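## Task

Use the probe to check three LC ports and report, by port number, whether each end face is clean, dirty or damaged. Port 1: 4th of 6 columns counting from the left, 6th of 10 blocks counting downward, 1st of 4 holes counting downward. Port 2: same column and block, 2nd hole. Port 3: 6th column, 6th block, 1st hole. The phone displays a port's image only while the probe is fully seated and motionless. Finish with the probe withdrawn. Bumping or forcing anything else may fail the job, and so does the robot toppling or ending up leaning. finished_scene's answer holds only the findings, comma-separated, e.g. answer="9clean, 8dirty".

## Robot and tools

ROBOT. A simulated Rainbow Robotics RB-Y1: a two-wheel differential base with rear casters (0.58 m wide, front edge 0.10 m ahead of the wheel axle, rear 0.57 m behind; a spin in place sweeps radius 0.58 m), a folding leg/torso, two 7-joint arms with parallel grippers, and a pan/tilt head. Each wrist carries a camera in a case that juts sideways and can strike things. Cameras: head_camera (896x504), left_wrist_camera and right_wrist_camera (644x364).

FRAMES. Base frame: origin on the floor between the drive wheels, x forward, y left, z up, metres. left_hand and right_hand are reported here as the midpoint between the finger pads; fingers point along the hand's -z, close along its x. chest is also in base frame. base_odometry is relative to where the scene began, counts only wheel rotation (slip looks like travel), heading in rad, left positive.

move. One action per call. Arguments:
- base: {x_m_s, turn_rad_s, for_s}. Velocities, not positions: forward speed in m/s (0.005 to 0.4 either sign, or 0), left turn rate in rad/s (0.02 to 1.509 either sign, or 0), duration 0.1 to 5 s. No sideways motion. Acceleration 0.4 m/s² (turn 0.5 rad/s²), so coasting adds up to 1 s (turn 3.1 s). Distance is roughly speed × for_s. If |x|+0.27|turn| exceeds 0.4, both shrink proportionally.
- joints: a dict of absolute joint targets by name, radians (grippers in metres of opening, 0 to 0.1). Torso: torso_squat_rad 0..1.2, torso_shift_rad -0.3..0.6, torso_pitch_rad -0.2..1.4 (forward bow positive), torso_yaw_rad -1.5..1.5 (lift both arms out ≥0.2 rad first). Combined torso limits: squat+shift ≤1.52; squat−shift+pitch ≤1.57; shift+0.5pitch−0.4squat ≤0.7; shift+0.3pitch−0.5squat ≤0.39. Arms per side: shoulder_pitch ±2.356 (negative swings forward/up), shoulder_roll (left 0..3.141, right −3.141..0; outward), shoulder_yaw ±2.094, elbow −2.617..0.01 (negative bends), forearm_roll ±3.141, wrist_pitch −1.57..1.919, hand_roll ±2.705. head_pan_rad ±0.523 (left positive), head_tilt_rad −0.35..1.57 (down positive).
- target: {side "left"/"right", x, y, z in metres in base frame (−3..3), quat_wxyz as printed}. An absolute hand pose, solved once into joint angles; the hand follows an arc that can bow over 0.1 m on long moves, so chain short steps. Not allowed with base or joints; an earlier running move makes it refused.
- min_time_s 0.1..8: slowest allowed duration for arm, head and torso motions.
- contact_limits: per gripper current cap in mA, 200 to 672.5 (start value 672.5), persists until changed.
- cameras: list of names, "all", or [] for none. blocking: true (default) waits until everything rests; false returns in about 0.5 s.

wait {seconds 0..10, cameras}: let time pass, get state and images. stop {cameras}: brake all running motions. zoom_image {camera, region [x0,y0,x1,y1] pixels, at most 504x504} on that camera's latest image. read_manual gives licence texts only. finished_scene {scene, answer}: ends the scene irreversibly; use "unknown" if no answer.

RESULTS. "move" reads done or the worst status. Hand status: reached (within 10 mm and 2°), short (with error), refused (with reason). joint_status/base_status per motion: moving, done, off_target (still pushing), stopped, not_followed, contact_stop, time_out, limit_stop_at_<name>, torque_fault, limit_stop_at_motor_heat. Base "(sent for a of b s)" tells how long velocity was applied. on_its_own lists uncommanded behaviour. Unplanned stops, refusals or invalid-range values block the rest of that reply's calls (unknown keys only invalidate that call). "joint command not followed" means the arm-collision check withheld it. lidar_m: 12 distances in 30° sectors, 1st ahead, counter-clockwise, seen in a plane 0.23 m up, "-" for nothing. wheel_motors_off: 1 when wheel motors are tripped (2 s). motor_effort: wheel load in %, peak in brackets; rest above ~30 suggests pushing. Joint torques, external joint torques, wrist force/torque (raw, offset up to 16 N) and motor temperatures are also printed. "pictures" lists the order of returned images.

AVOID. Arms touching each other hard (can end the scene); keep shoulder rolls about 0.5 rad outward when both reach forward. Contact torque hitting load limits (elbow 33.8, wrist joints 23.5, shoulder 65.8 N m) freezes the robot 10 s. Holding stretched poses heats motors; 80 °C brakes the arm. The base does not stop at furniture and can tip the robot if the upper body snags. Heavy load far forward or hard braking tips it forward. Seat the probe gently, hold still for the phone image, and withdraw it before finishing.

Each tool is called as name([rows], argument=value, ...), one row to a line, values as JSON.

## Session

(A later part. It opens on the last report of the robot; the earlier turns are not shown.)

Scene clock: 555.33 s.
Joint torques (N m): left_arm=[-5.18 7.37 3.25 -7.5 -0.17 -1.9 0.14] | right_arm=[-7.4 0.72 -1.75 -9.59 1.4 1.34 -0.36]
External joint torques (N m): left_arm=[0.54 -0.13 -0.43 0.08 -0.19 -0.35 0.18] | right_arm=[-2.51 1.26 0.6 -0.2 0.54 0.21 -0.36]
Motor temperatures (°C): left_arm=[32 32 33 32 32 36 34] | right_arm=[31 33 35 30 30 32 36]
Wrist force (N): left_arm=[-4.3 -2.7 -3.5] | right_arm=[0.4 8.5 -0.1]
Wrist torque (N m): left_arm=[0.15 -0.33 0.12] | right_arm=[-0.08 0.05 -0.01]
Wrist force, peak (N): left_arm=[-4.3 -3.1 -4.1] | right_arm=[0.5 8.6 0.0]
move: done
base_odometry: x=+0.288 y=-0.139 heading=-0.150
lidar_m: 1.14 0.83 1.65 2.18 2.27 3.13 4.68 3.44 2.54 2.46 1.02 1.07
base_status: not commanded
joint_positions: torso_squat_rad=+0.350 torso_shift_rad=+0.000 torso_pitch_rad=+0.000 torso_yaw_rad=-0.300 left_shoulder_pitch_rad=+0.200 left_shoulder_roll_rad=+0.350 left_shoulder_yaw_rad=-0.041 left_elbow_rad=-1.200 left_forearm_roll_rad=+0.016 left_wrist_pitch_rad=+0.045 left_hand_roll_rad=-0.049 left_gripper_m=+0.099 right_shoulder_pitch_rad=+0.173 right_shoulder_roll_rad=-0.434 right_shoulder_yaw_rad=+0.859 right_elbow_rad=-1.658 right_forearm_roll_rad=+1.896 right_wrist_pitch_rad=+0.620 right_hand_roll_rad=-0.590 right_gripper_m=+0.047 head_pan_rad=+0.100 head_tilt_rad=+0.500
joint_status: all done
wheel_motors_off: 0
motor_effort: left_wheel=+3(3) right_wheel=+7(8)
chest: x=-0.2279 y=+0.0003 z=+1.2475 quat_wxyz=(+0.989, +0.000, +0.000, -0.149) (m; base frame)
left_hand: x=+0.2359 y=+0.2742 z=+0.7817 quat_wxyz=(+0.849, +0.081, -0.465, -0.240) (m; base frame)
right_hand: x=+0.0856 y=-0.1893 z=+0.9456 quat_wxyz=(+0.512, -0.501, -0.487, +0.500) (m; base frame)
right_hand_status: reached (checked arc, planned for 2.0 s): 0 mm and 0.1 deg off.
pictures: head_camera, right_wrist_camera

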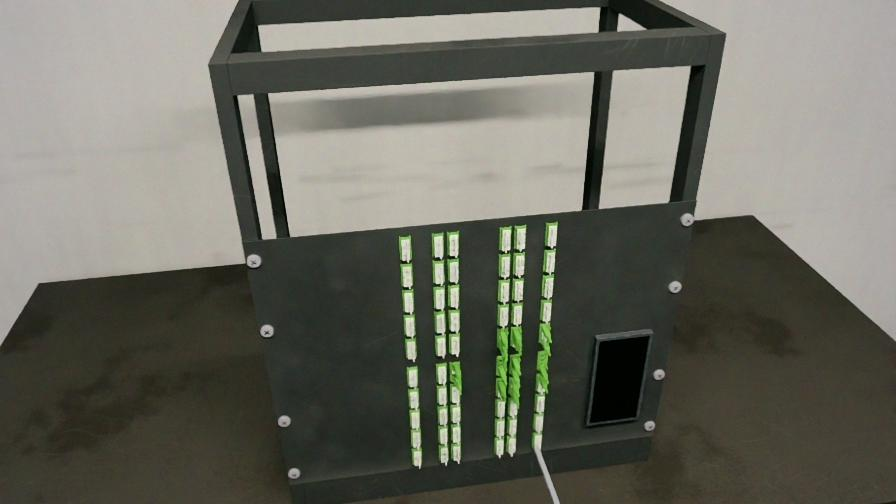

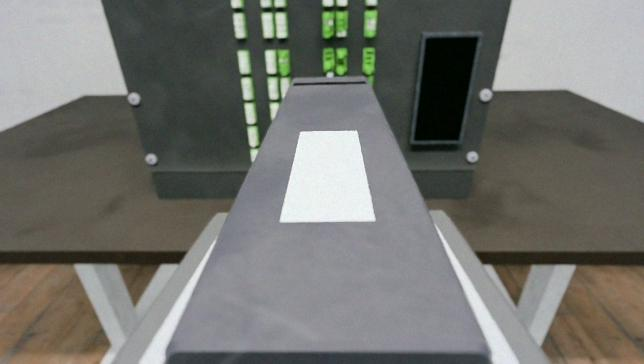

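zoom_image(camera="right_wrist_camera", region=[220, 0, 300, 80])

zoom_image(camera="right_wrist_camera", region=[310, 0, 390, 80])

Scaled by 6.300 from the camera's 644x364 image, which has a finer 1265x715 frame.

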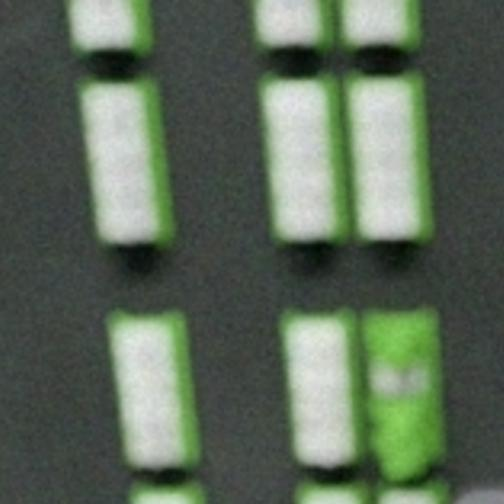

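Scaled by 6.300 from the camera's 644x364 image, which has a finer 1265x715 frame.

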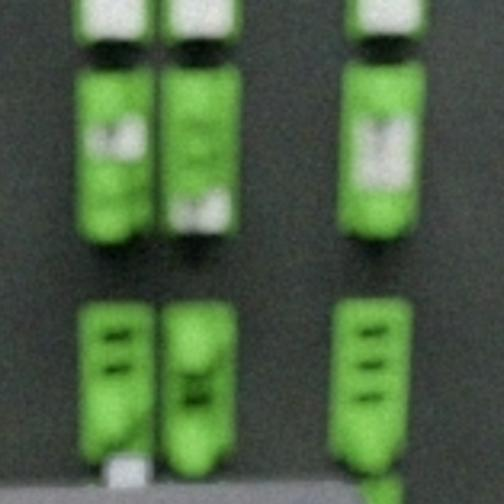

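move(base={"x_m_s": 0.1, "for_s": 0.8}, cameras=["right_wrist_camera"])

Scene clock: 648.57 s.
Joint torques (N m): left_arm=[-5.88 7.75 2.98 -7.5 0.07 -1.93 0] | right_arm=[-5.98 0.15 -2 -9.68 1.27 1.43 -0.28]
External joint torques (N m): left_arm=[-0.17 0.25 -0.69 0.08 0.05 -0.38 0.04] | right_arm=[-1.1 0.68 0.35 -0.29 0.42 0.3 -0.28]
Motor temperatures (°C): left_arm=[32 32 33 32 31 35 34] | right_arm=[31 32 35 30 30 32 36]
Wrist force (N): left_arm=[-3.8 -2.7 -3.6] | right_arm=[0.4 8.4 -0.2]
Wrist torque (N m): left_arm=[0.16 -0.28 0.13] | right_arm=[-0.08 0.04 -0.02]
Wrist force, peak (N): left_arm=[-4.3 -3.2 -3.9] | right_arm=[0.5 8.6 -0.1]
move: done
base_odometry: x=+0.367 y=-0.151 heading=-0.150
lidar_m: 1.06 0.76 1.54 2.18 2.27 3.13 4.77 3.45 2.54 2.46 0.96 1.10
base_status: done (sent for 0.8 of 0.8 s)
joint_positions: torso_squat_rad=+0.350 torso_shift_rad=+0.000 torso_pitch_rad=+0.000 torso_yaw_rad=-0.300 left_shoulder_pitch_rad=+0.200 left_shoulder_roll_rad=+0.350 left_shoulder_yaw_rad=-0.041 left_elbow_rad=-1.200 left_forearm_roll_rad=+0.016 left_wrist_pitch_rad=+0.045 left_hand_roll_rad=-0.049 left_gripper_m=+0.099 right_shoulder_pitch_rad=+0.173 right_shoulder_roll_rad=-0.434 right_shoulder_yaw_rad=+0.859 right_elbow_rad=-1.658 right_forearm_roll_rad=+1.896 right_wrist_pitch_rad=+0.620 right_hand_roll_rad=-0.590 right_gripper_m=+0.047 head_pan_rad=+0.100 head_tilt_rad=+0.500
joint_status: not commanded
wheel_motors_off: 0
motor_effort: left_wheel=+3(23) right_wheel=-5(30)
chest: x=-0.2279 y=+0.0003 z=+1.2475 quat_wxyz=(+0.989, +0.000, +0.000, -0.149) (m; base frame)
left_hand: x=+0.2358 y=+0.2742 z=+0.7816 quat_wxyz=(+0.849, +0.081, -0.465, -0.240) (m; base frame)
right_hand: x=+0.0857 y=-0.1893 z=+0.9456 quat_wxyz=(+0.512, -0.501, -0.487, +0.500) (m; base frame)
pictures: right_wrist_camera

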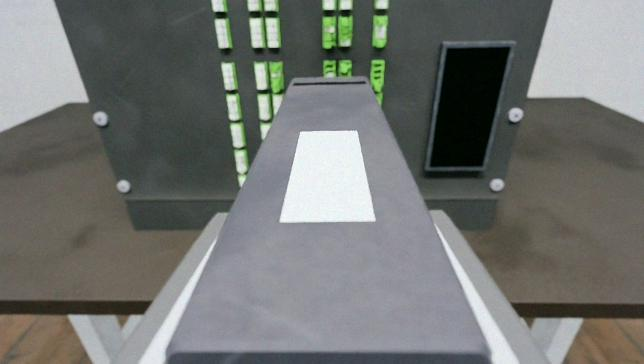

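move(target={"side": "left", "x": 0.22, "y": 0.14, "z": 0.99, "quat_wxyz": [0.1782, 0.1877, -0.7005, -0.6647]}, min_time_s=3, cameras=["head_camera", "left_wrist_camera"])

move(joints={"left_gripper_m": 0.005}, cameras=["left_wrist_camera"])

Scene clock: 679.30 s.
Joint torques (N m): left_arm=[-8.37 11.45 4.09 -7.01 1.11 -1.77 0.06] | right_arm=[-6.18 0.21 -1.58 -9.76 1.25 1.27 -0.43]
External joint torques (N m): left_arm=[-0.96 1.13 -2.15 -0.2 -0.25 -0.7 0.05] | right_arm=[-1.3 0.75 0.78 -0.37 0.4 0.15 -0.42]
Motor temperatures (°C): left_arm=[32 32 33 32 31 35 34] | right_arm=[31 32 35 30 30 32 36]
Wrist force (N): left_arm=[0.6 -6.6 -0.6] | right_arm=[0.3 8.4 -0.1]
Wrist torque (N m): left_arm=[0.44 -0.03 0.07] | right_arm=[-0.06 0.03 -0.01]
Wrist force, peak (N): left_arm=[-3.4 -6.2 -1.2] | right_arm=[0.2 8.7 -0.1]
move: done
base_odometry: x=+0.367 y=-0.151 heading=-0.150
lidar_m: 1.06 0.76 1.54 2.17 2.28 3.13 4.76 3.45 2.54 2.46 0.98 1.11
base_status: not commanded
joint_positions: torso_squat_rad=+0.350 torso_shift_rad=+0.000 torso_pitch_rad=+0.000 torso_yaw_rad=-0.300 left_shoulder_pitch_rad=+0.133 left_shoulder_roll_rad=+0.663 left_shoulder_yaw_rad=-0.169 left_elbow_rad=-1.324 left_forearm_roll_rad=-0.454 left_wrist_pitch_rad=-0.922 left_hand_roll_rad=-0.585 left_gripper_m=+0.099 right_shoulder_pitch_rad=+0.173 right_shoulder_roll_rad=-0.434 right_shoulder_yaw_rad=+0.859 right_elbow_rad=-1.658 right_forearm_roll_rad=+1.896 right_wrist_pitch_rad=+0.620 right_hand_roll_rad=-0.590 right_gripper_m=+0.047 head_pan_rad=+0.100 head_tilt_rad=+0.500
joint_status: all done
wheel_motors_off: 0
motor_effort: left_wheel=+4(4) right_wheel=-5(5)
chest: x=-0.2279 y=+0.0003 z=+1.2475 quat_wxyz=(+0.989, +0.000, +0.000, -0.149) (m; base frame)
left_hand: x=+0.2199 y=+0.1402 z=+0.9902 quat_wxyz=(+0.180, +0.188, -0.700, -0.665) (m; base frame)
left_hand_status: reached (checked arc, planned for 3.0 s): 0 mm and 0.2 deg off.
right_hand: x=+0.0857 y=-0.1893 z=+0.9456 quat_wxyz=(+0.512, -0.501, -0.487, +0.500) (m; base frame)
pictures: head_camera, left_wrist_camera

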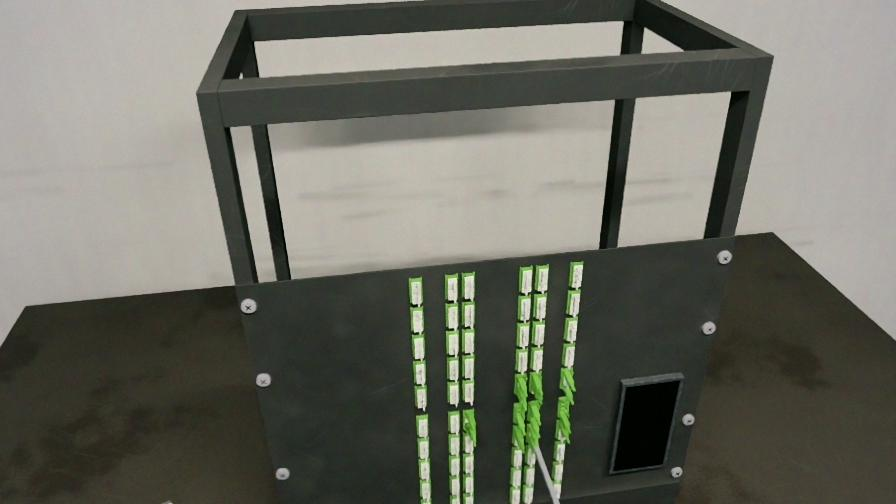

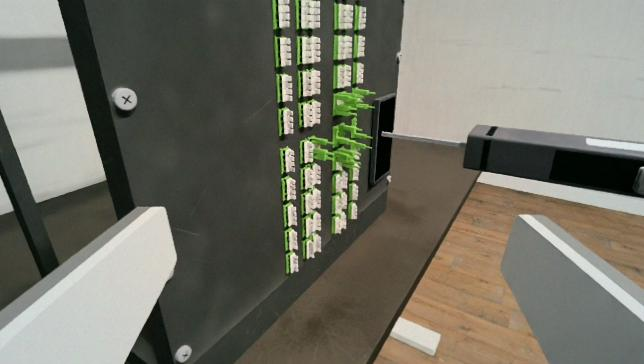

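Scene clock: 680.93 s.
Joint torques (N m): left_arm=[-9.51 10.92 4.29 -6.87 1.14 -1.51 0.16] | right_arm=[-6.1 0.59 -2.29 -9.83 1.16 1.4 -0.36]
External joint torques (N m): left_arm=[-2.1 0.6 -1.95 -0.06 -0.23 -0.45 0.15] | right_arm=[-1.21 1.13 0.06 -0.44 0.31 0.27 -0.36]
Motor temperatures (°C): left_arm=[32 32 33 32 31 35 34] | right_arm=[31 32 35 30 30 32 36]
Wrist force (N): left_arm=[0.5 -6.5 -0.6] | right_arm=[0.2 8.5 0.0]
Wrist torque (N m): left_arm=[0.47 -0.06 0.07] | right_arm=[-0.08 0.02 0.00]
Wrist force, peak (N): left_arm=[0.4 -7.2 -0.4] | right_arm=[0.4 8.6 0.1]
move: done
base_odometry: x=+0.367 y=-0.151 heading=-0.150
lidar_m: 1.06 0.77 1.55 2.17 2.26 3.12 4.76 3.45 2.54 2.45 0.98 1.11
base_status: not commanded
joint_positions: torso_squat_rad=+0.350 torso_shift_rad=+0.000 torso_pitch_rad=+0.000 torso_yaw_rad=-0.300 left_shoulder_pitch_rad=+0.133 left_shoulder_roll_rad=+0.663 left_shoulder_yaw_rad=-0.169 left_elbow_rad=-1.324 left_forearm_roll_rad=-0.454 left_wrist_pitch_rad=-0.922 left_hand_roll_rad=-0.585 left_gripper_m=+0.005 right_shoulder_pitch_rad=+0.173 right_shoulder_roll_rad=-0.434 right_shoulder_yaw_rad=+0.859 right_elbow_rad=-1.658 right_forearm_roll_rad=+1.896 right_wrist_pitch_rad=+0.620 right_hand_roll_rad=-0.590 right_gripper_m=+0.047 head_pan_rad=+0.100 head_tilt_rad=+0.500
joint_status: all done
wheel_motors_off: 0
motor_effort: left_wheel=+4(4) right_wheel=-5(5)
chest: x=-0.2279 y=+0.0003 z=+1.2475 quat_wxyz=(+0.989, +0.000, +0.000, -0.149) (m; base frame)
left_hand: x=+0.2199 y=+0.1402 z=+0.9902 quat_wxyz=(+0.180, +0.188, -0.700, -0.665) (m; base frame)
right_hand: x=+0.0857 y=-0.1893 z=+0.9456 quat_wxyz=(+0.512, -0.501, -0.487, +0.500) (m; base frame)
pictures: left_wrist_camera

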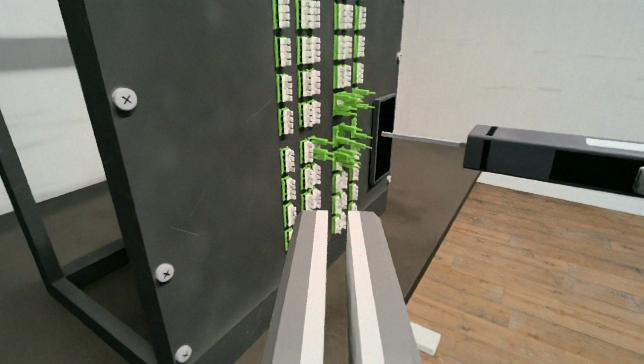

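zoom_image(camera="left_wrist_camera", region=[280, 70, 400, 190])

zoom_image(camera="left_wrist_camera", region=[370, 100, 530, 220])

Scaled by 4.200 from the camera's 644x364 image, which has a finer 1265x715 frame.

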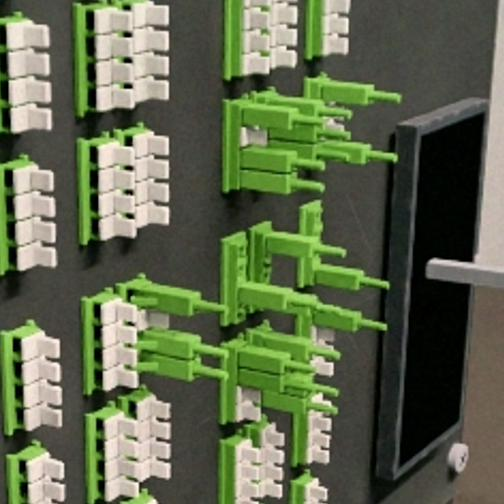

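Scaled by 3.150 from the camera's 644x364 image, which has a finer 1265x715 frame.

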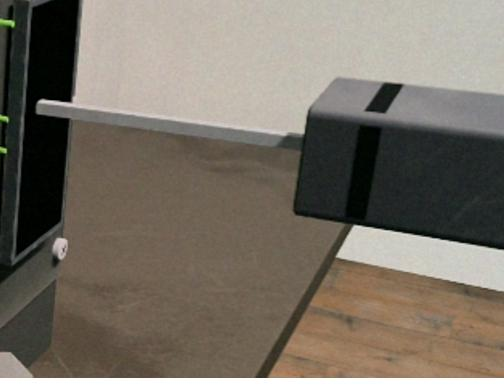

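move(target={"side": "left", "x": 0.2617, "y": -0.0737, "z": 1.0072, "quat_wxyz": [0.2753, 0.2658, -0.6418, -0.6645]}, min_time_s=3, cameras=["head_camera", "left_wrist_camera", "right_wrist_camera"])

zoom_image(camera="left_wrist_camera", region=[220, 60, 460, 260])

Scene clock: 716.80 s.
Joint torques (N m): left_arm=[-12.78 0.54 1.08 -9.64 0.07 -0.9 0.16] | right_arm=[-6.12 0.39 -1.44 -9.82 1.41 1.43 -0.4]
External joint torques (N m): left_arm=[-1.12 0.13 -2.38 0.29 -0.14 0.26 0.15] | right_arm=[-1.23 0.93 0.91 -0.43 0.56 0.3 -0.4]
Motor temperatures (°C): left_arm=[32 32 33 32 32 35 34] | right_arm=[31 32 34 30 30 32 36]
Wrist force (N): left_arm=[0.3 -6.6 -1.1] | right_arm=[0.4 8.3 -0.2]
Wrist torque (N m): left_arm=[0.45 -0.07 0.06] | right_arm=[-0.06 0.02 -0.01]
Wrist force, peak (N): left_arm=[0.3 -7.3 -0.9] | right_arm=[0.3 8.8 0.0]
move: done
base_odometry: x=+0.367 y=-0.151 heading=-0.150
lidar_m: 1.06 0.76 1.55 2.18 2.27 3.13 4.77 3.44 2.54 2.46 0.97 1.11
base_status: not commanded
joint_positions: torso_squat_rad=+0.350 torso_shift_rad=+0.000 torso_pitch_rad=+0.000 torso_yaw_rad=-0.300 left_shoulder_pitch_rad=-0.090 left_shoulder_roll_rad=+0.282 left_shoulder_yaw_rad=-0.440 left_elbow_rad=-1.547 left_forearm_roll_rad=-0.645 left_wrist_pitch_rad=-0.049 left_hand_roll_rad=-0.634 left_gripper_m=+0.005 right_shoulder_pitch_rad=+0.173 right_shoulder_roll_rad=-0.434 right_shoulder_yaw_rad=+0.859 right_elbow_rad=-1.658 right_forearm_roll_rad=+1.896 right_wrist_pitch_rad=+0.620 right_hand_roll_rad=-0.590 right_gripper_m=+0.047 head_pan_rad=+0.100 head_tilt_rad=+0.500
joint_status: all done
wheel_motors_off: 0
motor_effort: left_wheel=+4(5) right_wheel=-5(5)
chest: x=-0.2279 y=+0.0003 z=+1.2475 quat_wxyz=(+0.989, +0.000, +0.000, -0.149) (m; base frame)
left_hand: x=+0.2611 y=-0.0733 z=+1.0073 quat_wxyz=(+0.276, +0.265, -0.641, -0.665) (m; base frame)
left_hand_status: reached (checked arc, planned for 3.0 s): 1 mm and 0.1 deg off.
right_hand: x=+0.0857 y=-0.1893 z=+0.9456 quat_wxyz=(+0.512, -0.501, -0.487, +0.500) (m; base frame)
pictures: head_camera, left_wrist_camera, right_wrist_camera

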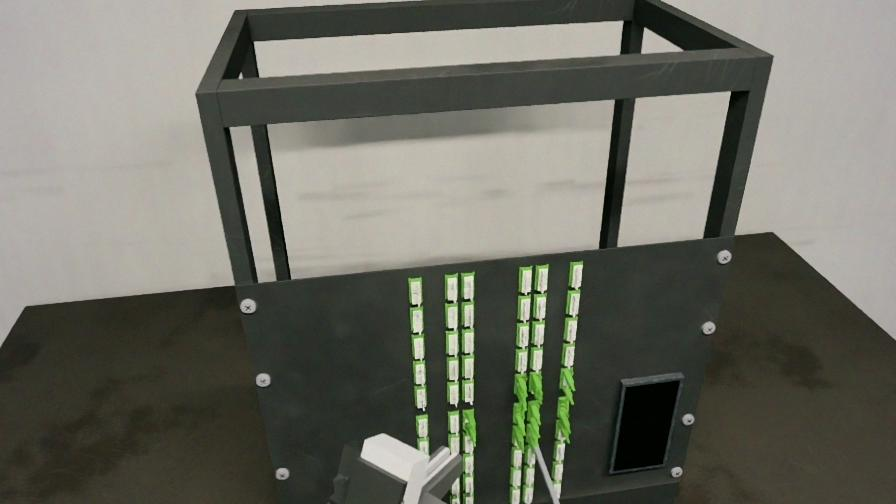

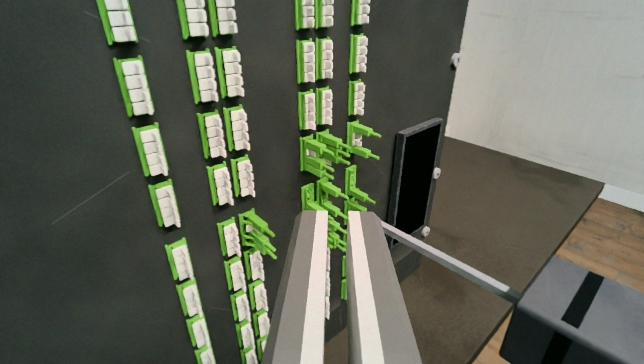

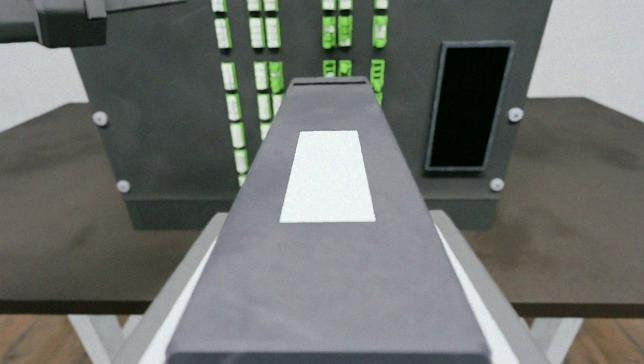

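Scaled by 2.100 from the camera's 644x364 image, which has a finer 1265x715 frame.

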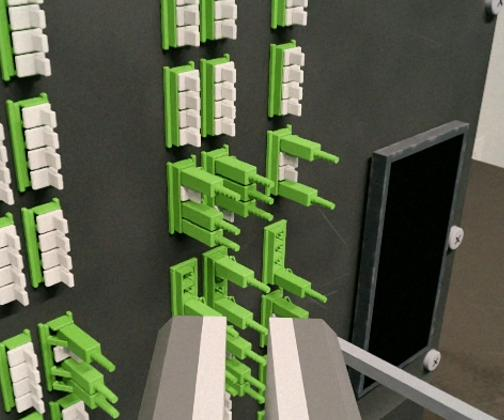

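move(target={"side": "left", "x": 0.2357, "y": -0.0705, "z": 0.9727, "quat_wxyz": [0.2753, 0.2658, -0.6418, -0.6645]}, min_time_s=2, cameras=["left_wrist_camera"])

zoom_image(camera="left_wrist_camera", region=[250, 80, 410, 240])

Scene clock: 761.97 s.
Joint torques (N m): left_arm=[-8.99 -0.85 2.84 -8.4 0.13 -2.09 -0.11] | right_arm=[-5.82 0.17 -2.29 -9.89 1.42 1.38 -0.49]
External joint torques (N m): left_arm=[1.02 0.22 1.05 1.61 -0.27 -0.8 -0.12] | right_arm=[-0.93 0.71 0.06 -0.5 0.57 0.25 -0.49]
Motor temperatures (°C): left_arm=[32 32 33 33 31 35 34] | right_arm=[31 32 34 30 30 32 36]
Wrist force (N): left_arm=[0.1 -6.6 -1.2] | right_arm=[0.4 8.2 0.2]
Wrist torque (N m): left_arm=[0.44 -0.06 0.06] | right_arm=[-0.04 0.04 -0.02]
Wrist force, peak (N): left_arm=[0.9 -7.1 -0.9] | right_arm=[0.4 8.8 0.0]
move: done
base_odometry: x=+0.367 y=-0.151 heading=-0.150
lidar_m: 1.06 0.76 1.55 2.18 2.27 3.13 4.76 3.45 2.54 2.46 0.97 1.10
base_status: not commanded
joint_positions: torso_squat_rad=+0.350 torso_shift_rad=+0.000 torso_pitch_rad=+0.000 torso_yaw_rad=-0.300 left_shoulder_pitch_rad=+0.014 left_shoulder_roll_rad=+0.169 left_shoulder_yaw_rad=-0.366 left_elbow_rad=-1.479 left_forearm_roll_rad=-0.701 left_wrist_pitch_rad=-0.190 left_hand_roll_rad=-0.729 left_gripper_m=+0.005 right_shoulder_pitch_rad=+0.173 right_shoulder_roll_rad=-0.434 right_shoulder_yaw_rad=+0.859 right_elbow_rad=-1.658 right_forearm_roll_rad=+1.896 right_wrist_pitch_rad=+0.620 right_hand_roll_rad=-0.590 right_gripper_m=+0.047 head_pan_rad=+0.100 head_tilt_rad=+0.500
joint_status: all done
wheel_motors_off: 0
motor_effort: left_wheel=+3(4) right_wheel=-5(5)
chest: x=-0.2279 y=+0.0003 z=+1.2475 quat_wxyz=(+0.989, +0.000, +0.000, -0.149) (m; base frame)
left_hand: x=+0.2354 y=-0.0706 z=+0.9727 quat_wxyz=(+0.276, +0.265, -0.641, -0.666) (m; base frame)
left_hand_status: reached (checked arc, planned for 2.0 s): 0 mm and 0.2 deg off.
right_hand: x=+0.0857 y=-0.1893 z=+0.9456 quat_wxyz=(+0.512, -0.501, -0.487, +0.500) (m; base frame)
pictures: left_wrist_camera

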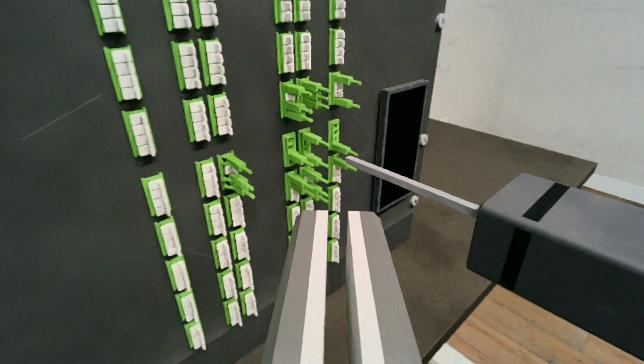

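Scaled by 3.150 from the camera's 644x364 image, which has a finer 1265x715 frame.

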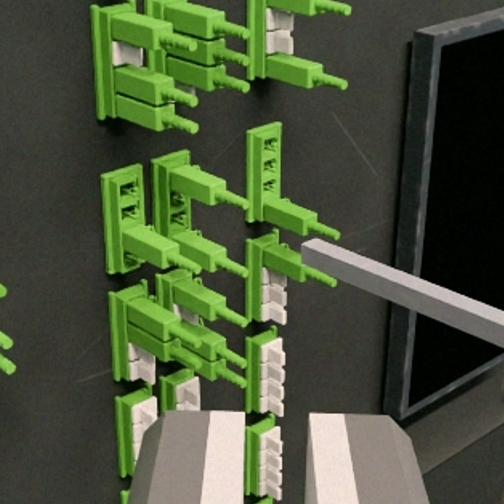

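zoom_image(camera="left_wrist_camera", region=[275, 120, 355, 180])

zoom_image(camera="right_wrist_camera", region=[310, 40, 390, 100])

Scaled by 6.300 from the camera's 644x364 image, which has a finer 1265x715 frame.

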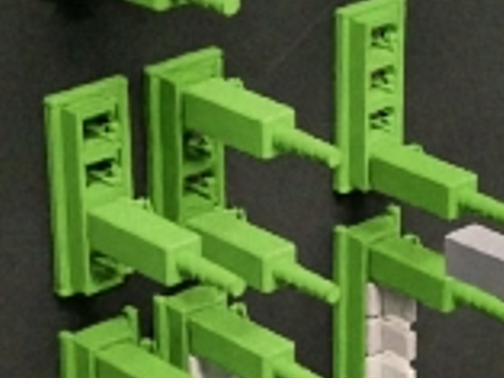

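This scene's latest camera images include none from right_wrist_camera. They are from: left_wrist_camera. right_wrist_camera's image comes with the result of a call that names it in "cameras".

zoom_image(camera="left_wrist_camera", region=[335, 140, 415, 200])

zoom_image(camera="left_wrist_camera", region=[410, 160, 530, 250])

move(cameras=["right_wrist_camera"])

zoom_image(camera="right_wrist_camera", region=[300, 40, 380, 100])

Scaled by 6.300 from the camera's 644x364 image, which has a finer 1265x715 frame.

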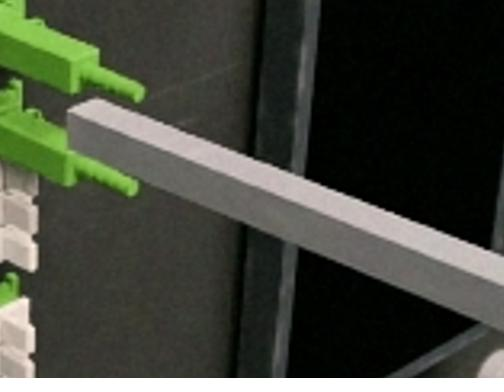

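Scaled by 4.200 from the camera's 644x364 image, which has a finer 1265x715 frame.

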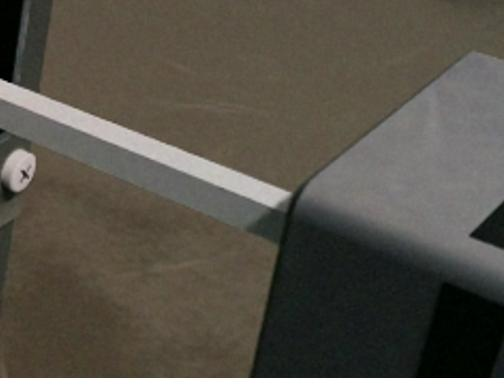

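Scene clock: 777.10 s.
Joint torques (N m): left_arm=[-8.69 -0.91 3.17 -8.27 0.27 -2.11 0.01] | right_arm=[-6.03 0.31 -1.31 -9.56 1.18 1.46 -0.39]
External joint torques (N m): left_arm=[1.32 0.17 1.38 1.74 -0.13 -0.81 0] | right_arm=[-1.15 0.85 1.04 -0.17 0.33 0.33 -0.39]
Motor temperatures (°C): left_arm=[32 32 32 33 31 35 34] | right_arm=[31 32 34 30 30 32 36]
Wrist force (N): left_arm=[0.0 -6.9 -1.2] | right_arm=[0.5 8.4 0.0]
Wrist torque (N m): left_arm=[0.48 -0.11 0.10] | right_arm=[-0.08 0.05 -0.02]
Wrist force, peak (N): left_arm=[0.1 -7.3 -1.0] | right_arm=[0.4 8.6 0.1]
base_odometry: x=+0.367 y=-0.151 heading=-0.150
lidar_m: 1.06 0.77 1.54 2.18 2.27 3.13 4.76 3.44 2.55 2.46 0.98 1.10
base_status: not commanded
joint_positions: torso_squat_rad=+0.350 torso_shift_rad=+0.000 torso_pitch_rad=+0.000 torso_yaw_rad=-0.300 left_shoulder_pitch_rad=+0.014 left_shoulder_roll_rad=+0.169 left_shoulder_yaw_rad=-0.366 left_elbow_rad=-1.479 left_forearm_roll_rad=-0.701 left_wrist_pitch_rad=-0.190 left_hand_roll_rad=-0.729 left_gripper_m=+0.005 right_shoulder_pitch_rad=+0.173 right_shoulder_roll_rad=-0.434 right_shoulder_yaw_rad=+0.859 right_elbow_rad=-1.658 right_forearm_roll_rad=+1.896 right_wrist_pitch_rad=+0.620 right_hand_roll_rad=-0.590 right_gripper_m=+0.047 head_pan_rad=+0.100 head_tilt_rad=+0.500
joint_status: all done
wheel_motors_off: 0
motor_effort: left_wheel=+4(4) right_wheel=-5(5)
chest: x=-0.2279 y=+0.0003 z=+1.2475 quat_wxyz=(+0.989, +0.000, +0.000, -0.149) (m; base frame)
left_hand: x=+0.2354 y=-0.0706 z=+0.9727 quat_wxyz=(+0.276, +0.265, -0.641, -0.666) (m; base frame)
left_hand_status: reached (checked arc, planned for 2.0 s): 0 mm and 0.2 deg off.
right_hand: x=+0.0857 y=-0.1893 z=+0.9456 quat_wxyz=(+0.512, -0.501, -0.487, +0.500) (m; base frame)
pictures: right_wrist_camera

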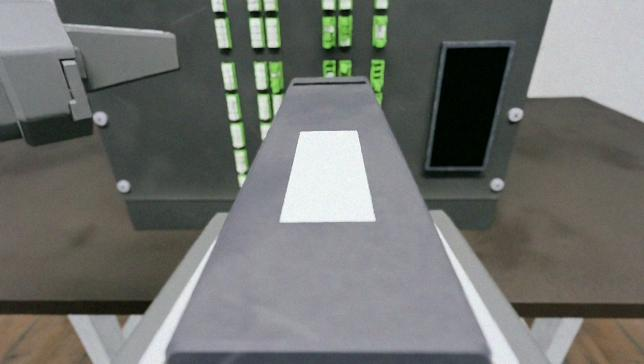

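Scaled by 6.300 from the camera's 644x364 image, which has a finer 1265x715 frame.

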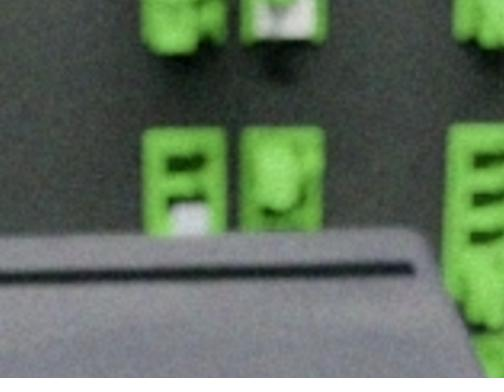

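move(target={"side": "right", "x": 0.1257, "y": -0.1904, "z": 0.9425, "quat_wxyz": [0.512, -0.501, -0.487, 0.5]}, min_time_s=2.5, cameras=["left_wrist_camera", "right_wrist_camera"])

zoom_image(camera="left_wrist_camera", region=[275, 120, 355, 180])

zoom_image(camera="right_wrist_camera", region=[300, 40, 380, 100])

zoom_image(camera="left_wrist_camera", region=[400, 150, 480, 210])

Scene clock: 833.27 s.
Joint torques (N m): left_arm=[-8.94 -1.1 3.33 -8.53 0.11 -2.14 0.08] | right_arm=[-9.83 1.45 -3.82 -9.32 0.79 1.4 -0.43]
External joint torques (N m): left_arm=[1.07 -0.02 1.55 1.48 -0.29 -0.84 0.07] | right_arm=[-2.74 1.2 -1.08 0.07 0 0.27 -0.42]
Motor temperatures (°C): left_arm=[32 31 32 33 31 35 34] | right_arm=[30 32 34 30 30 32 36]
Wrist force (N): left_arm=[0.4 -6.7 -0.8] | right_arm=[0.3 8.3 0.0]
Wrist torque (N m): left_arm=[0.47 -0.06 0.05] | right_arm=[-0.06 0.02 -0.04]
Wrist force, peak (N): left_arm=[-0.4 -7.2 -1.1] | right_arm=[0.5 8.7 -0.1]
move: done
base_odometry: x=+0.367 y=-0.151 heading=-0.150
lidar_m: 1.06 0.77 1.55 2.18 2.27 3.13 4.76 3.45 2.55 2.46 0.97 1.10
base_status: not commanded
joint_positions: torso_squat_rad=+0.350 torso_shift_rad=+0.000 torso_pitch_rad=+0.000 torso_yaw_rad=-0.300 left_shoulder_pitch_rad=+0.014 left_shoulder_roll_rad=+0.169 left_shoulder_yaw_rad=-0.366 left_elbow_rad=-1.479 left_forearm_roll_rad=-0.701 left_wrist_pitch_rad=-0.190 left_hand_roll_rad=-0.729 left_gripper_m=+0.005 right_shoulder_pitch_rad=+0.068 right_shoulder_roll_rad=-0.368 right_shoulder_yaw_rad=+0.826 right_elbow_rad=-1.548 right_forearm_roll_rad=+1.863 right_wrist_pitch_rad=+0.582 right_hand_roll_rad=-0.591 right_gripper_m=+0.047 head_pan_rad=+0.100 head_tilt_rad=+0.500
joint_status: all done
wheel_motors_off: 0
motor_effort: left_wheel=+4(4) right_wheel=-5(5)
chest: x=-0.2279 y=+0.0003 z=+1.2475 quat_wxyz=(+0.989, +0.000, +0.000, -0.149) (m; base frame)
left_hand: x=+0.2354 y=-0.0706 z=+0.9727 quat_wxyz=(+0.276, +0.265, -0.641, -0.665) (m; base frame)
right_hand: x=+0.1253 y=-0.1905 z=+0.9424 quat_wxyz=(+0.512, -0.501, -0.486, +0.500) (m; base frame)
right_hand_status: reached (checked arc, planned for 2.5 s): 0 mm and 0.1 deg off.
pictures: left_wrist_camera, right_wrist_camera

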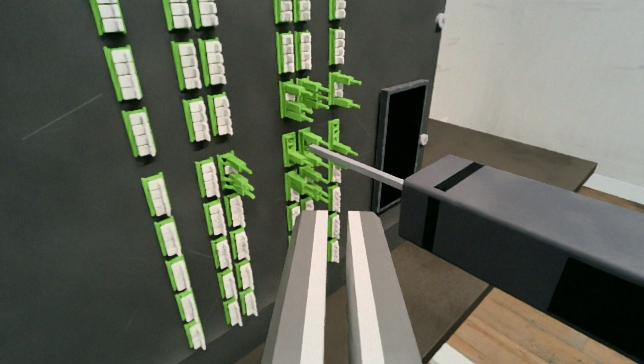

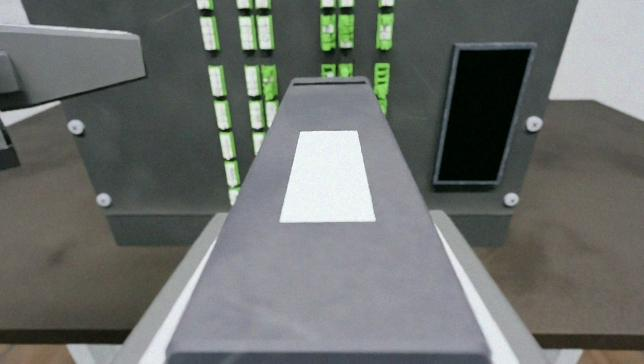

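Scaled by 6.300 from the camera's 644x364 image, which has a finer 1265x715 frame.

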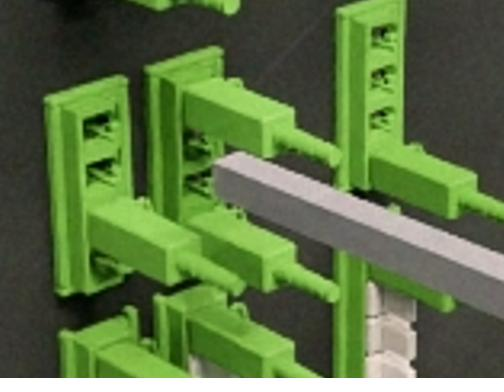

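Scaled by 6.300 from the camera's 644x364 image, which has a finer 1265x715 frame.

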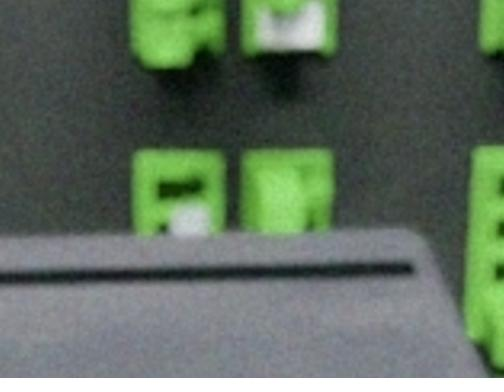

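Scaled by 6.300 from the camera's 644x364 image, which has a finer 1265x715 frame.

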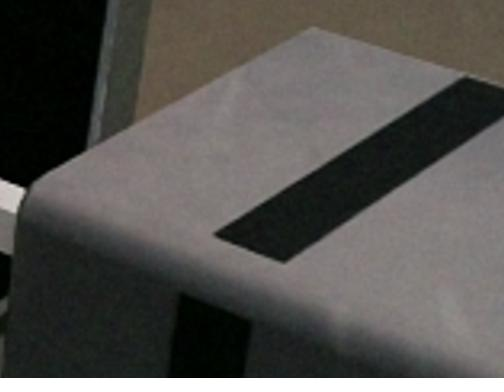

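zoom_image(camera="left_wrist_camera", region=[280, 130, 310, 160])

zoom_image(camera="left_wrist_camera", region=[322, 118, 352, 148])

zoom_image(camera="right_wrist_camera", region=[316, 56, 356, 80])

zoom_image(camera="right_wrist_camera", region=[366, 56, 406, 100])

Scaled by 16.800 from the camera's 644x364 image, which has a finer 1265x715 frame.

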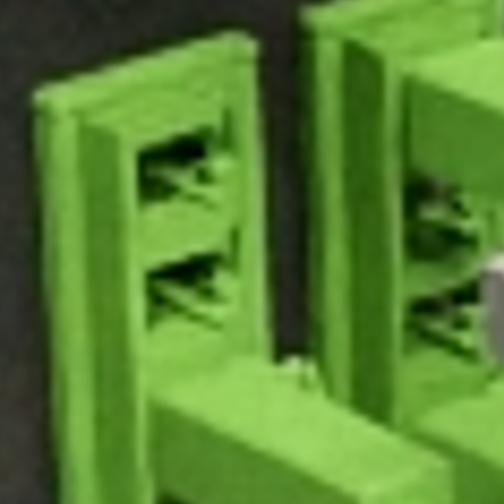

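Scaled by 16.800 from the camera's 644x364 image, which has a finer 1265x715 frame.

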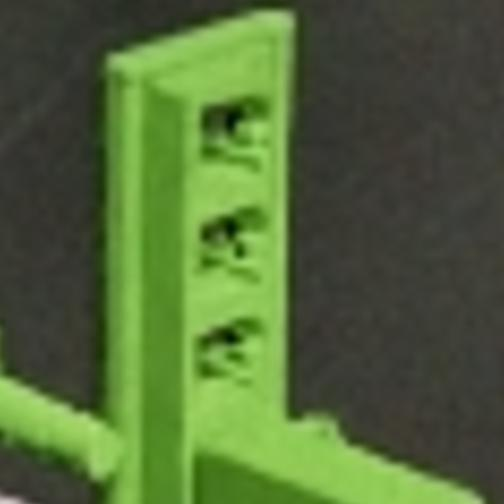

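Scaled by 12.600 from the camera's 644x364 image, which has a finer 1265x715 frame.

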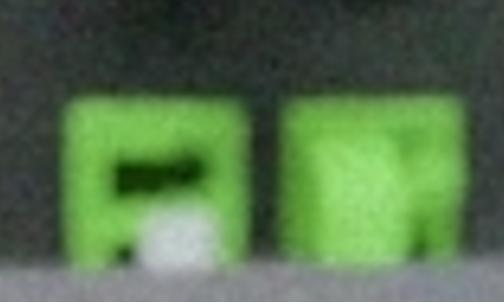

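Scaled by 11.455 from the camera's 644x364 image, which has a finer 1265x715 frame.

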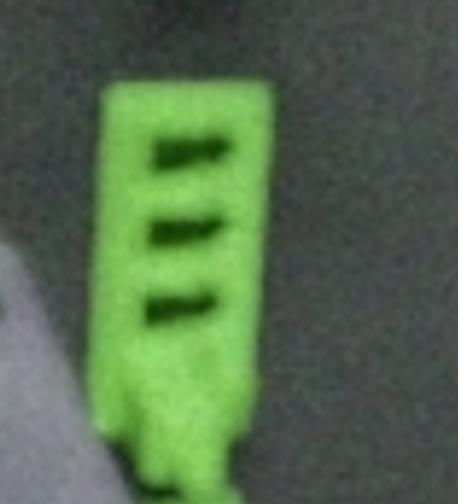

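zoom_image(camera="left_wrist_camera", region=[282, 130, 300, 148])

zoom_image(camera="left_wrist_camera", region=[286, 148, 316, 178])

Scaled by 28.000 from the camera's 644x364 image, which has a finer 1265x715 frame.

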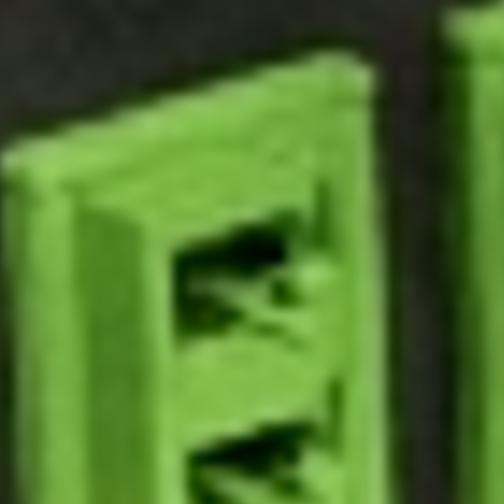

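Scaled by 16.800 from the camera's 644x364 image, which has a finer 1265x715 frame.

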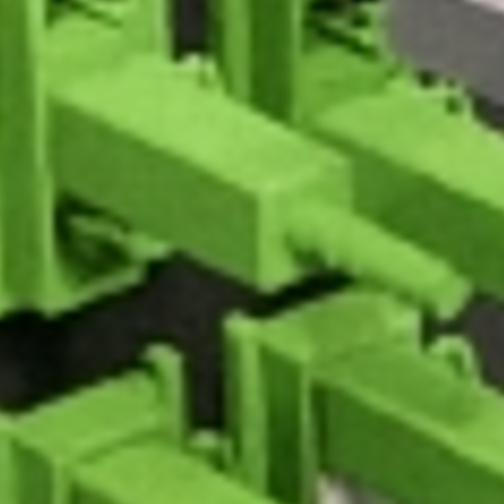

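zoom_image(camera="left_wrist_camera", region=[284, 148, 304, 168])

zoom_image(camera="left_wrist_camera", region=[300, 136, 324, 160])

Scaled by 25.200 from the camera's 644x364 image, which has a finer 1265x715 frame.

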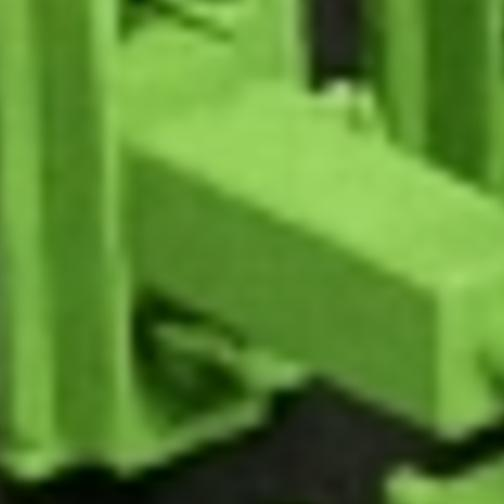

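Scaled by 21.000 from the camera's 644x364 image, which has a finer 1265x715 frame.

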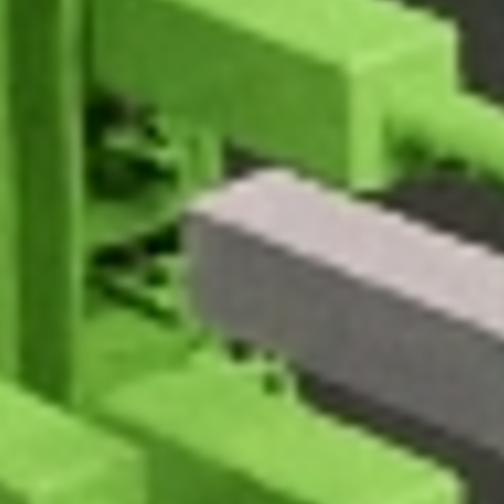

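move(target={"side": "right", "x": 0.1354, "y": -0.1882, "z": 0.9416, "quat_wxyz": [0.512, -0.501, -0.487, 0.5]}, min_time_s=2, cameras=["left_wrist_camera", "right_wrist_camera"])

zoom_image(camera="left_wrist_camera", region=[280, 130, 320, 170])

zoom_image(camera="right_wrist_camera", region=[312, 56, 352, 80])

zoom_image(camera="left_wrist_camera", region=[300, 130, 400, 200])

Scene clock: 1081.37 s.
Joint torques (N m): left_arm=[-9.33 -0.99 3.07 -8.41 0.11 -2.06 -0.07] | right_arm=[-10.22 2.13 -3.59 -9.56 0.74 1.26 -0.28]
External joint torques (N m): left_arm=[0.67 0.08 1.28 1.6 -0.29 -0.76 -0.08] | right_arm=[-2.61 1.58 -0.83 -0.17 -0.04 0.13 -0.27]
Motor temperatures (°C): left_arm=[32 31 32 32 31 35 34] | right_arm=[30 32 34 30 29 32 35]
Wrist force (N): left_arm=[0.3 -6.9 -1.2] | right_arm=[0.6 8.2 0.0]
Wrist torque (N m): left_arm=[0.50 -0.05 0.06] | right_arm=[-0.04 0.06 -0.03]
Wrist force, peak (N): left_arm=[0.3 -7.3 -1.0] | right_arm=[0.6 8.5 0.0]
move: done
base_odometry: x=+0.367 y=-0.151 heading=-0.150
lidar_m: 1.06 0.76 1.54 2.17 2.27 3.13 4.76 3.45 2.54 2.46 0.96 1.10
base_status: not commanded
joint_positions: torso_squat_rad=+0.350 torso_shift_rad=+0.000 torso_pitch_rad=+0.000 torso_yaw_rad=-0.300 left_shoulder_pitch_rad=+0.014 left_shoulder_roll_rad=+0.169 left_shoulder_yaw_rad=-0.366 left_elbow_rad=-1.479 left_forearm_roll_rad=-0.701 left_wrist_pitch_rad=-0.190 left_hand_roll_rad=-0.729 left_gripper_m=+0.005 right_shoulder_pitch_rad=+0.042 right_shoulder_roll_rad=-0.346 right_shoulder_yaw_rad=+0.822 right_elbow_rad=-1.516 right_forearm_roll_rad=+1.859 right_wrist_pitch_rad=+0.577 right_hand_roll_rad=-0.592 right_gripper_m=+0.047 head_pan_rad=+0.100 head_tilt_rad=+0.500
joint_status: all done
wheel_motors_off: 0
motor_effort: left_wheel=+4(4) right_wheel=-5(5)
chest: x=-0.2279 y=+0.0003 z=+1.2475 quat_wxyz=(+0.989, +0.000, +0.000, -0.149) (m; base frame)
left_hand: x=+0.2354 y=-0.0706 z=+0.9727 quat_wxyz=(+0.276, +0.265, -0.641, -0.665) (m; base frame)
right_hand: x=+0.1347 y=-0.1882 z=+0.9416 quat_wxyz=(+0.512, -0.501, -0.487, +0.500) (m; base frame)
right_hand_status: reached (checked arc, planned for 2.0 s): 1 mm and 0.1 deg off.
pictures: left_wrist_camera, right_wrist_camera

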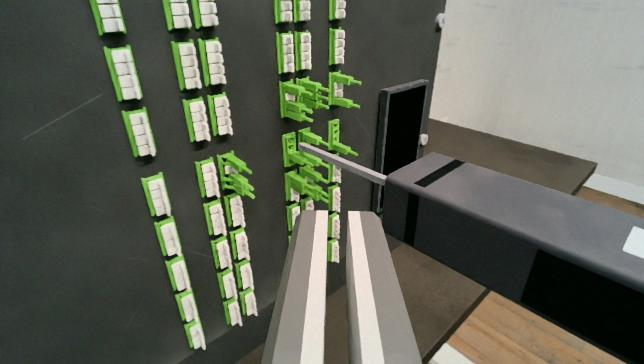

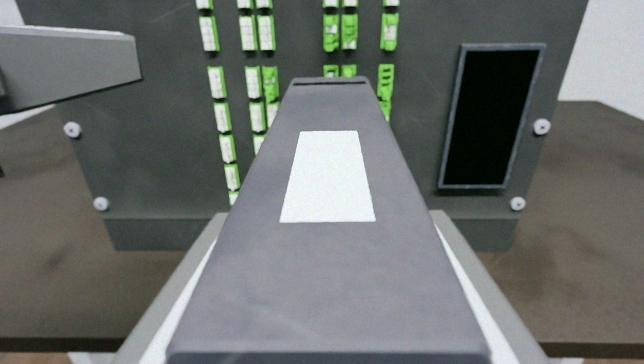

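Scaled by 12.600 from the camera's 644x364 image, which has a finer 1265x715 frame.

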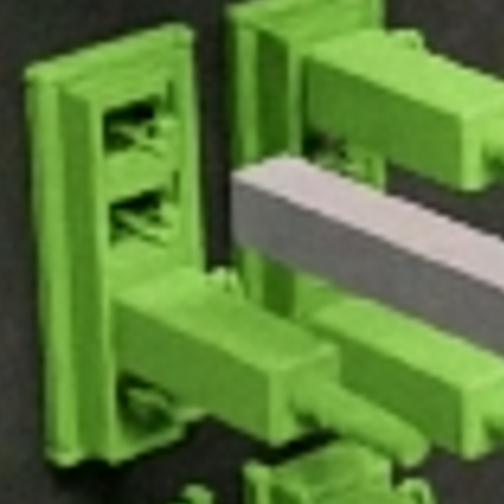

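Scaled by 12.600 from the camera's 644x364 image, which has a finer 1265x715 frame.

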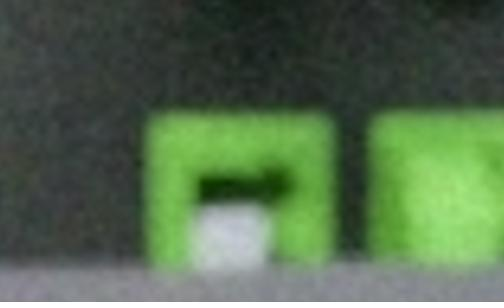

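Scaled by 5.040 from the camera's 644x364 image, which has a finer 1265x715 frame.

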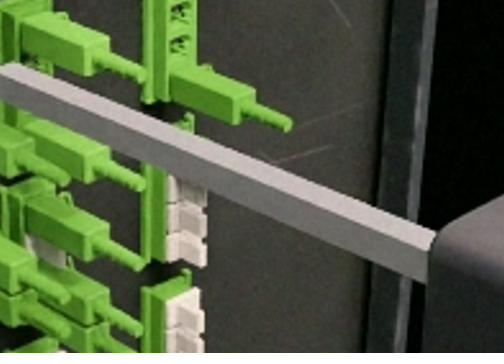

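move(target={"side": "right", "x": 0.1444, "y": -0.1887, "z": 0.9414, "quat_wxyz": [0.512, -0.501, -0.487, 0.5]}, min_time_s=2, cameras=["left_wrist_camera", "right_wrist_camera"])

zoom_image(camera="left_wrist_camera", region=[280, 130, 310, 160])

zoom_image(camera="right_wrist_camera", region=[312, 56, 352, 80])

Scene clock: 1104.37 s.
Joint torques (N m): left_arm=[-9.78 -1.23 2.98 -8.35 0.25 -1.98 -0.05] | right_arm=[-10.21 2.04 -4.46 -9.53 0.85 1.37 -0.38]
External joint torques (N m): left_arm=[0.23 -0.16 1.19 1.65 -0.15 -0.68 -0.06] | right_arm=[-2.09 1.36 -1.61 -0.15 0.08 0.23 -0.37]
Motor temperatures (°C): left_arm=[32 31 32 32 31 35 34] | right_arm=[30 32 34 30 29 32 35]
Wrist force (N): left_arm=[-0.1 -6.6 -1.1] | right_arm=[0.5 8.3 0.0]
Wrist torque (N m): left_arm=[0.43 -0.09 0.06] | right_arm=[-0.05 0.06 -0.03]
Wrist force, peak (N): left_arm=[0.3 -7.3 -0.7] | right_arm=[0.5 8.6 -0.1]
move: done
base_odometry: x=+0.367 y=-0.151 heading=-0.150
lidar_m: 1.07 0.76 1.55 2.18 2.27 3.14 4.77 3.44 2.54 2.45 0.97 1.10
base_status: not commanded
joint_positions: torso_squat_rad=+0.350 torso_shift_rad=+0.000 torso_pitch_rad=+0.000 torso_yaw_rad=-0.300 left_shoulder_pitch_rad=+0.014 left_shoulder_roll_rad=+0.169 left_shoulder_yaw_rad=-0.366 left_elbow_rad=-1.479 left_forearm_roll_rad=-0.701 left_wrist_pitch_rad=-0.190 left_hand_roll_rad=-0.729 left_gripper_m=+0.005 right_shoulder_pitch_rad=+0.017 right_shoulder_roll_rad=-0.333 right_shoulder_yaw_rad=+0.815 right_elbow_rad=-1.488 right_forearm_roll_rad=+1.854 right_wrist_pitch_rad=+0.570 right_hand_roll_rad=-0.597 right_gripper_m=+0.047 head_pan_rad=+0.100 head_tilt_rad=+0.500
joint_status: all done
wheel_motors_off: 0
motor_effort: left_wheel=+4(4) right_wheel=-5(5)
chest: x=-0.2279 y=+0.0003 z=+1.2475 quat_wxyz=(+0.989, +0.000, +0.000, -0.149) (m; base frame)
left_hand: x=+0.2354 y=-0.0706 z=+0.9727 quat_wxyz=(+0.276, +0.265, -0.641, -0.665) (m; base frame)
right_hand: x=+0.1438 y=-0.1887 z=+0.9414 quat_wxyz=(+0.512, -0.501, -0.487, +0.500) (m; base frame)
right_hand_status: reached (checked arc, planned for 2.0 s): 1 mm and 0.1 deg off.
pictures: left_wrist_camera, right_wrist_camera

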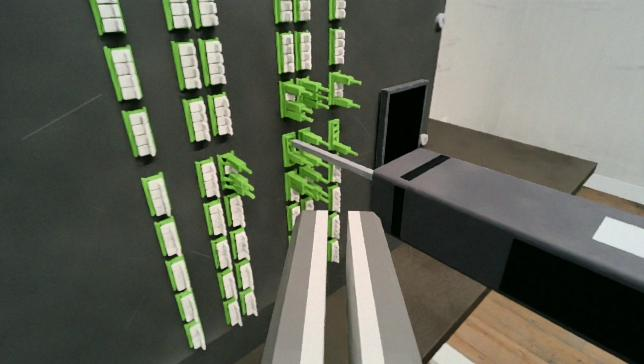

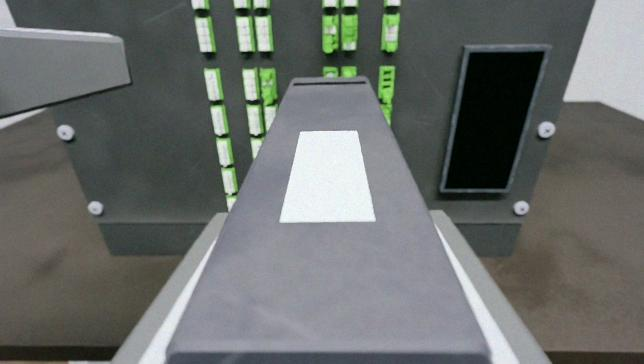

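Scaled by 16.800 from the camera's 644x364 image, which has a finer 1265x715 frame.

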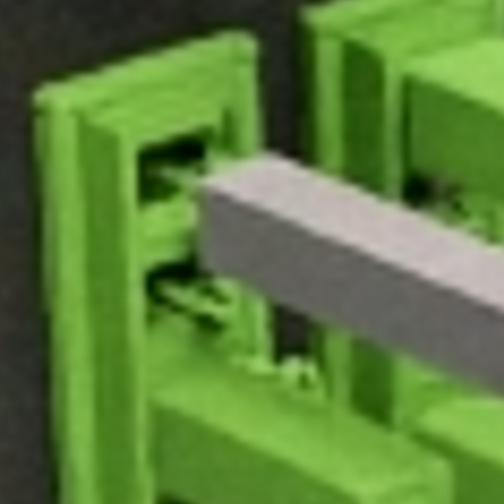

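Scaled by 12.600 from the camera's 644x364 image, which has a finer 1265x715 frame.

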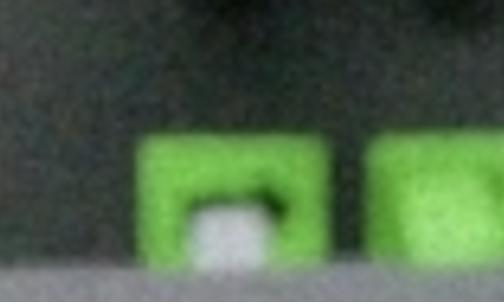

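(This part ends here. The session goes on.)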